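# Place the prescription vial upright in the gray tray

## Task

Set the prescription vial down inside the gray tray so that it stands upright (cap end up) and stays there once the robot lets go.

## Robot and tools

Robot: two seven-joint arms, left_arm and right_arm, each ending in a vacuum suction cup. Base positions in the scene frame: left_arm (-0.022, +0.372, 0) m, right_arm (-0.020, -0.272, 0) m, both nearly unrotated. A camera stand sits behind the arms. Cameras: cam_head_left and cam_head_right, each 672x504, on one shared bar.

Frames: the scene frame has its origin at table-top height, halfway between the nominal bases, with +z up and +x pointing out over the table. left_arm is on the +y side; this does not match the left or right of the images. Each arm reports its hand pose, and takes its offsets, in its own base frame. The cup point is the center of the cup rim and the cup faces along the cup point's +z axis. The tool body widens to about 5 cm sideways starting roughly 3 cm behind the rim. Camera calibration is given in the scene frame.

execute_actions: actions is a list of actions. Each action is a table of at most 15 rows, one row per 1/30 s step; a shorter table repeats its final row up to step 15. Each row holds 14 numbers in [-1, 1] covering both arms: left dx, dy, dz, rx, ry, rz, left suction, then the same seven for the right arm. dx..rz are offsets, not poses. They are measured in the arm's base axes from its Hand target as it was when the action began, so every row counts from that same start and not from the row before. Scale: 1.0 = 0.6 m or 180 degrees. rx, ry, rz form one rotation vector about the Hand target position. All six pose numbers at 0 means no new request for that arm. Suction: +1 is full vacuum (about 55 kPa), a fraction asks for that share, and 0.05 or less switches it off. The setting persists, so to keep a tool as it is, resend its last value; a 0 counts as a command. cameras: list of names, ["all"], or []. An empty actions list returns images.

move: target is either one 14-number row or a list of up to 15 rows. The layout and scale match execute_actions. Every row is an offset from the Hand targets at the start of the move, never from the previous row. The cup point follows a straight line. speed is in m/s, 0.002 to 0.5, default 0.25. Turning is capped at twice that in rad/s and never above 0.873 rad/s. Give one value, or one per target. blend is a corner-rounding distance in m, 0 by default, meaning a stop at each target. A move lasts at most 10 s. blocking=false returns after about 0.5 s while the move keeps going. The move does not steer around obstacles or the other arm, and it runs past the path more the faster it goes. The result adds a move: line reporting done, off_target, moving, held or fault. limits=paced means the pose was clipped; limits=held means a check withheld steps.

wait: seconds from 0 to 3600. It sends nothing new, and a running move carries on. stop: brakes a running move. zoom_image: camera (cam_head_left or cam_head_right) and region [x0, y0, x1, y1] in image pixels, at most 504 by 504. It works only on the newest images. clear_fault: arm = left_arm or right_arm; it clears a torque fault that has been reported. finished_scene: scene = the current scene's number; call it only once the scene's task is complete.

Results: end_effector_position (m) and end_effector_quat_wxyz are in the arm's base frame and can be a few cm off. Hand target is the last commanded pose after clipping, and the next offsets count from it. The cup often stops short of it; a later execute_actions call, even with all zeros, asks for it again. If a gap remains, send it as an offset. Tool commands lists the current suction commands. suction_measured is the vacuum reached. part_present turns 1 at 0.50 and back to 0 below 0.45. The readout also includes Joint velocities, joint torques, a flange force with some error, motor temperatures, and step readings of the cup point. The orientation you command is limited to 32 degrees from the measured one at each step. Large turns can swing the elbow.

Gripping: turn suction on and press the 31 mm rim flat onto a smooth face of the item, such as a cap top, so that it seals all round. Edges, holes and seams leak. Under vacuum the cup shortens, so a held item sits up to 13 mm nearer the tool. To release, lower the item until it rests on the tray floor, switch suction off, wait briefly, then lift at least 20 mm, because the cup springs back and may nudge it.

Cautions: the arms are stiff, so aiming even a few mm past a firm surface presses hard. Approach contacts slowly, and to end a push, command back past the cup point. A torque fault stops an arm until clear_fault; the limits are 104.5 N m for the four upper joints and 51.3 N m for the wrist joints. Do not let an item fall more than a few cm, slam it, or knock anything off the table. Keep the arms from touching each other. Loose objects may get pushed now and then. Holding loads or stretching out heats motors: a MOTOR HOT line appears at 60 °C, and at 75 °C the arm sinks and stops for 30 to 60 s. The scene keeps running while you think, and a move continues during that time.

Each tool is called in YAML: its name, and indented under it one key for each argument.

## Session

execute_actions:
  actions: []

Scene clock: 0.00 s.
left_arm: end_effector_position=(+0.5614, +0.0402, +0.2831) suction_measured=0.01 part_present=0 end_effector_quat_wxyz=(+0.184, +0.823, -0.533, -0.063) | right_arm: end_effector_position=(+0.8007, +0.0363, +0.2632) suction_measured=0.00 part_present=0 end_effector_quat_wxyz=(+0.434, -0.089, +0.896, -0.032)
Joint positions: left_arm=[-0.155 0.936 -0.163 0.622 0.298 1.946 -1.365] | right_arm=[0.126 0.841 -0.448 1.221 1.088 0.366 2.425]
Joint velocities: within noise
Joint torques (N m): no reading
Motor temperatures (°C): left_arm=[35 31 30 32 41 44 44] | right_arm=[34 35 33 32 34 42 38]
Flange force (N): no reading
Hand target: left_arm +0.5614, +0.0402, +0.2831; +0.184, +0.823, -0.533, -0.063 | right_arm +0.8007, +0.0363, +0.2632; +0.434, -0.089, +0.896, -0.032
Tool commands: left_gripper/suction=+0.0 right_gripper/suction=+0.0

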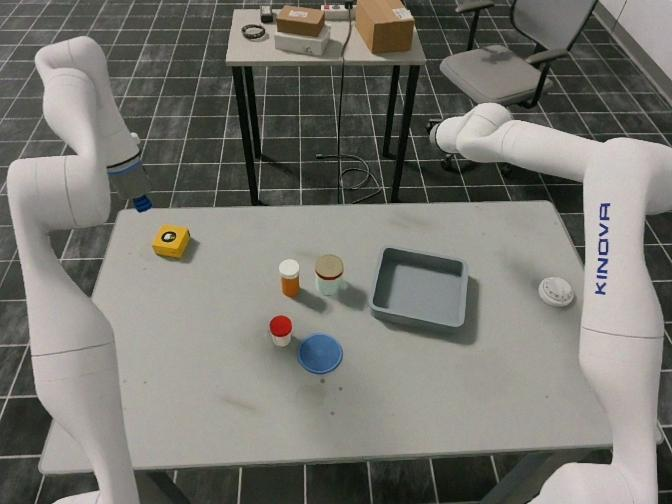

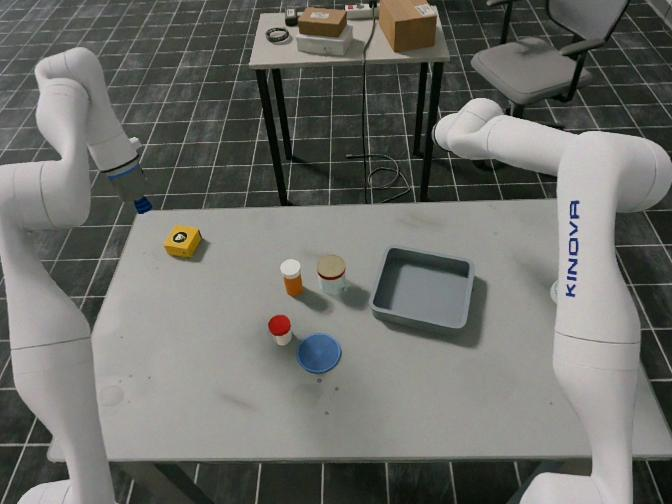

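zoom_image:
  camera: "cam_head_left"
  region: [250, 240, 350, 340]

zoom_image:
  camera: "cam_head_right"
  region: [250, 240, 350, 340]

Scaled by 5.040 from the camera's image (finer frame: 960x720).

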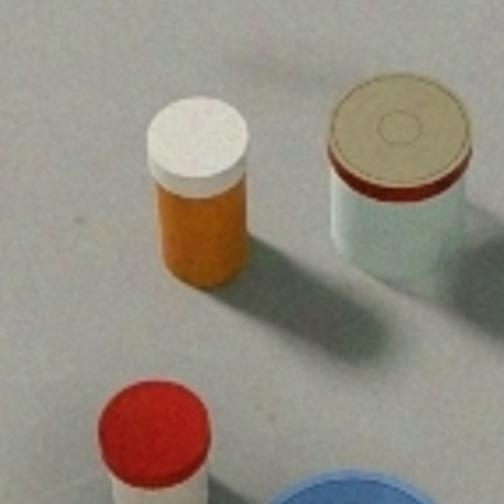

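Scaled by 5.040 from the camera's image (finer frame: 960x720).

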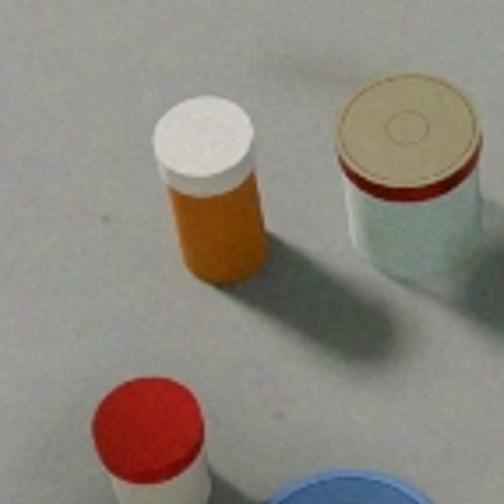

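move:
  target: [0.0052,-0.4527,-0.225,0.0771,-0.0979,0,0,0,0,0,0,0,0,0]
  cameras: ["all"]

zoom_image:
  camera: "cam_head_left"
  region: [240, 210, 340, 310]

zoom_image:
  camera: "cam_head_right"
  region: [240, 210, 340, 310]

Scene clock: 19.43 s.
left_arm: end_effector_position=(+0.5645, -0.2313, +0.1482) suction_measured=0.01 part_present=0 end_effector_quat_wxyz=(+0.000, +0.840, -0.543, +0.000) | right_arm: end_effector_position=(+0.8007, +0.0363, +0.2632) suction_measured=0.00 part_present=0 end_effector_quat_wxyz=(+0.434, -0.089, +0.896, -0.032)
Joint positions: left_arm=[0.462 0.886 -0.248 1.113 0.208 1.166 -0.928] | right_arm=[0.126 0.841 -0.448 1.221 1.088 0.366 2.425]
Joint torques (N m): left_arm=[1.48 -19.66 -1.51 -5.81 0.09 0.07 -0.24] | right_arm=[-0.72 -20.87 -1.92 -6.75 0.24 -0.97 0.14]
Flange force (N): left_arm=[0.4 -3.3 -1.2] | right_arm=[-3.2 -1.9 2.2]
Hand target: left_arm +0.5645, -0.2314, +0.1481; +0.000, +0.840, -0.543, +0.000 | right_arm +0.8007, +0.0363, +0.2632; +0.434, -0.089, +0.896, -0.032
Off the commanded pose: left_arm 0.000 m, 0 deg | right_arm 0.000 m, 0 deg.
move: done

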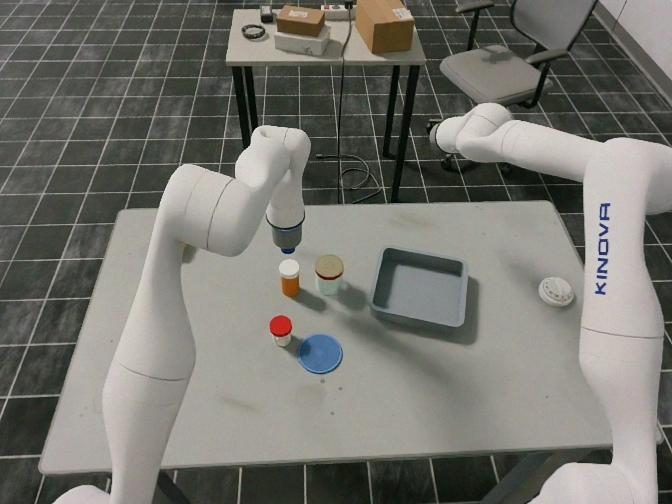

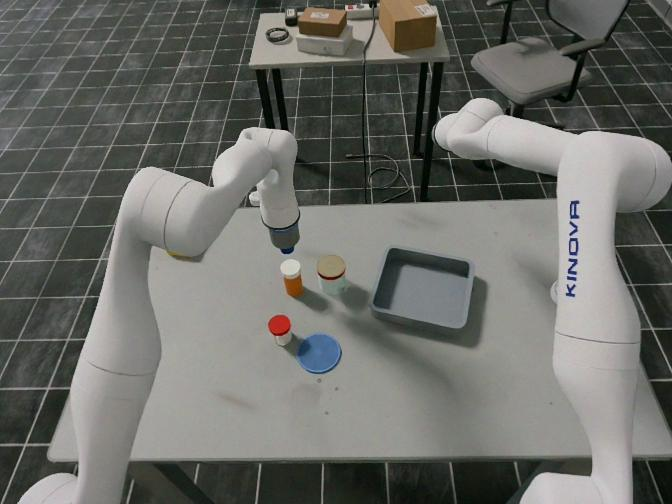

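Scaled by 5.040 from the camera's image (finer frame: 960x720).

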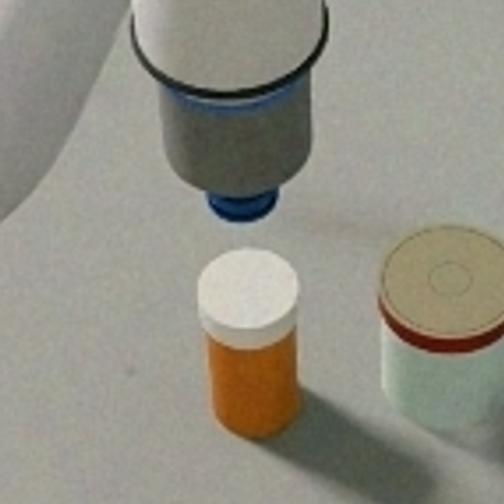

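Scaled by 5.040 from the camera's image (finer frame: 960x720).

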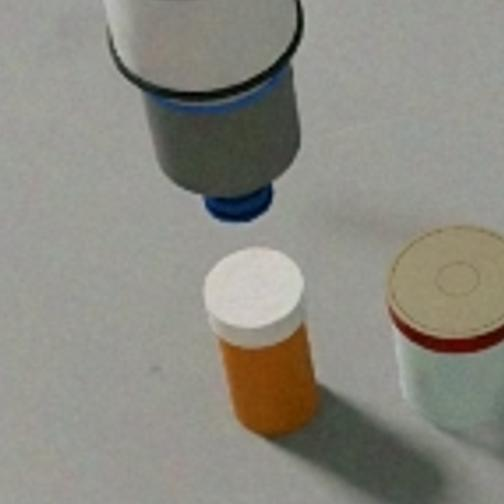

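move:
  target:
    - [0,0,-0.083,0,0,0,1,0,0,0,0,0,0,0]
    - [0,0,-0.114,0,0,0,1,0,0,0,0,0,0,0]
  speed: [0.15,0.02]
  blend: [0.003,0]

Scene clock: 31.50 s.
left_arm: end_effector_position=(+0.5645, -0.2314, +0.0798) suction_measured=0.99 part_present=1 end_effector_quat_wxyz=(+0.000, +0.840, -0.543, +0.000) | right_arm: end_effector_position=(+0.8007, +0.0363, +0.2632) suction_measured=0.00 part_present=0 end_effector_quat_wxyz=(+0.434, -0.089, +0.896, -0.032)
Joint positions: left_arm=[0.46 0.971 -0.236 1.173 0.229 1.023 -0.944] | right_arm=[0.126 0.841 -0.448 1.221 1.088 0.366 2.425]
Joint torques (N m): left_arm=[1.54 -20.34 -1.64 -5.43 0.11 0.09 -0.24] | right_arm=[-0.69 -20.9 -2.02 -6.73 0.22 -0.98 0.17]
Flange force (N): left_arm=[0.2 -3.3 -0.4] | right_arm=[-2.9 -1.6 2.3]
Hand target: left_arm +0.5645, -0.2314, +0.0797; +0.000, +0.840, -0.543, +0.000 | right_arm +0.8007, +0.0363, +0.2632; +0.434, -0.089, +0.896, -0.032
Off the commanded pose: left_arm 0.000 m, 0 deg | right_arm 0.000 m, 0 deg.
move: done

move:
  target:
    - [0,0,0.175,0,0,0,1,0,0,0,0,0,0,0]
    - [-0.0942,-0.466,0.175,0,0,0,1,0,0,0,0,0,0,0]
    - [-0.0942,-0.466,0.025,0,0,0,1,0,0,0,0,0,0,0]
    - [-0.0942,-0.466,0.004,0,0,0,0,0,0,0,0,0,0,0]
    - [-0.0942,-0.466,0.018,0,0,0,0,0,0,0,0,0,0,0]
    - [-0.0942,-0.466,0.08,0,0,0,0,0,0,0,0,0,0,0]
  speed: [0.2,0.25,0.2,0.03,0.01,0.2]
  blend: [0.02,0.03,0.003,0,0.003,0]
  cameras: ["all"]

Scene clock: 45.90 s.
left_arm: end_effector_position=(+0.5080, -0.5110, +0.1278) suction_measured=0.01 part_present=0 end_effector_quat_wxyz=(+0.000, +0.840, -0.543, +0.000) | right_arm: end_effector_position=(+0.8007, +0.0363, +0.2632) suction_measured=0.00 part_present=0 end_effector_quat_wxyz=(+0.434, -0.089, +0.896, -0.032)
Joint positions: left_arm=[0.775 1.306 -0.213 0.233 0.207 1.608 -0.422] | right_arm=[0.126 0.841 -0.448 1.221 1.088 0.366 2.425]
Joint torques (N m): left_arm=[1.45 -23.5 -0.63 -6.32 0.09 0.08 -0.22] | right_arm=[-0.79 -20.93 -1.91 -6.71 0.22 -0.96 0.15]
Flange force (N): left_arm=no reading | right_arm=[-3.4 -2.1 2.4]
Hand target: left_arm +0.5080, -0.5110, +0.1277; +0.000, +0.840, -0.543, +0.000 | right_arm +0.8007, +0.0363, +0.2632; +0.434, -0.089, +0.896, -0.032
Off the commanded pose: left_arm 0.000 m, 0 deg | right_arm 0.000 m, 0 deg.
move: done

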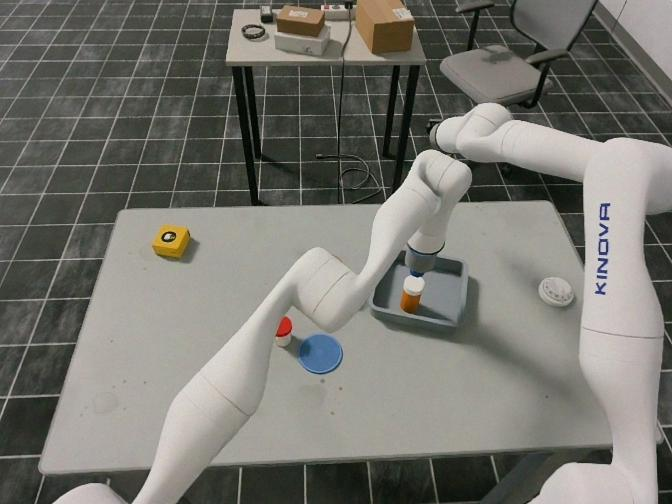

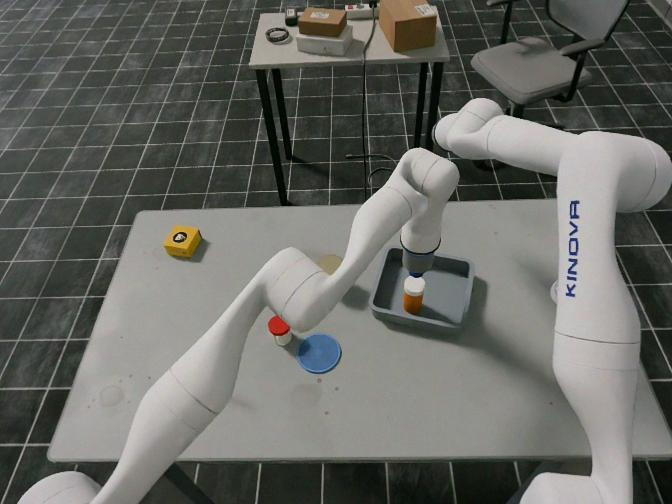

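Vial is upright in the tray and released.

finished_scene:
  scene: 3

The scene is finished: the task was done.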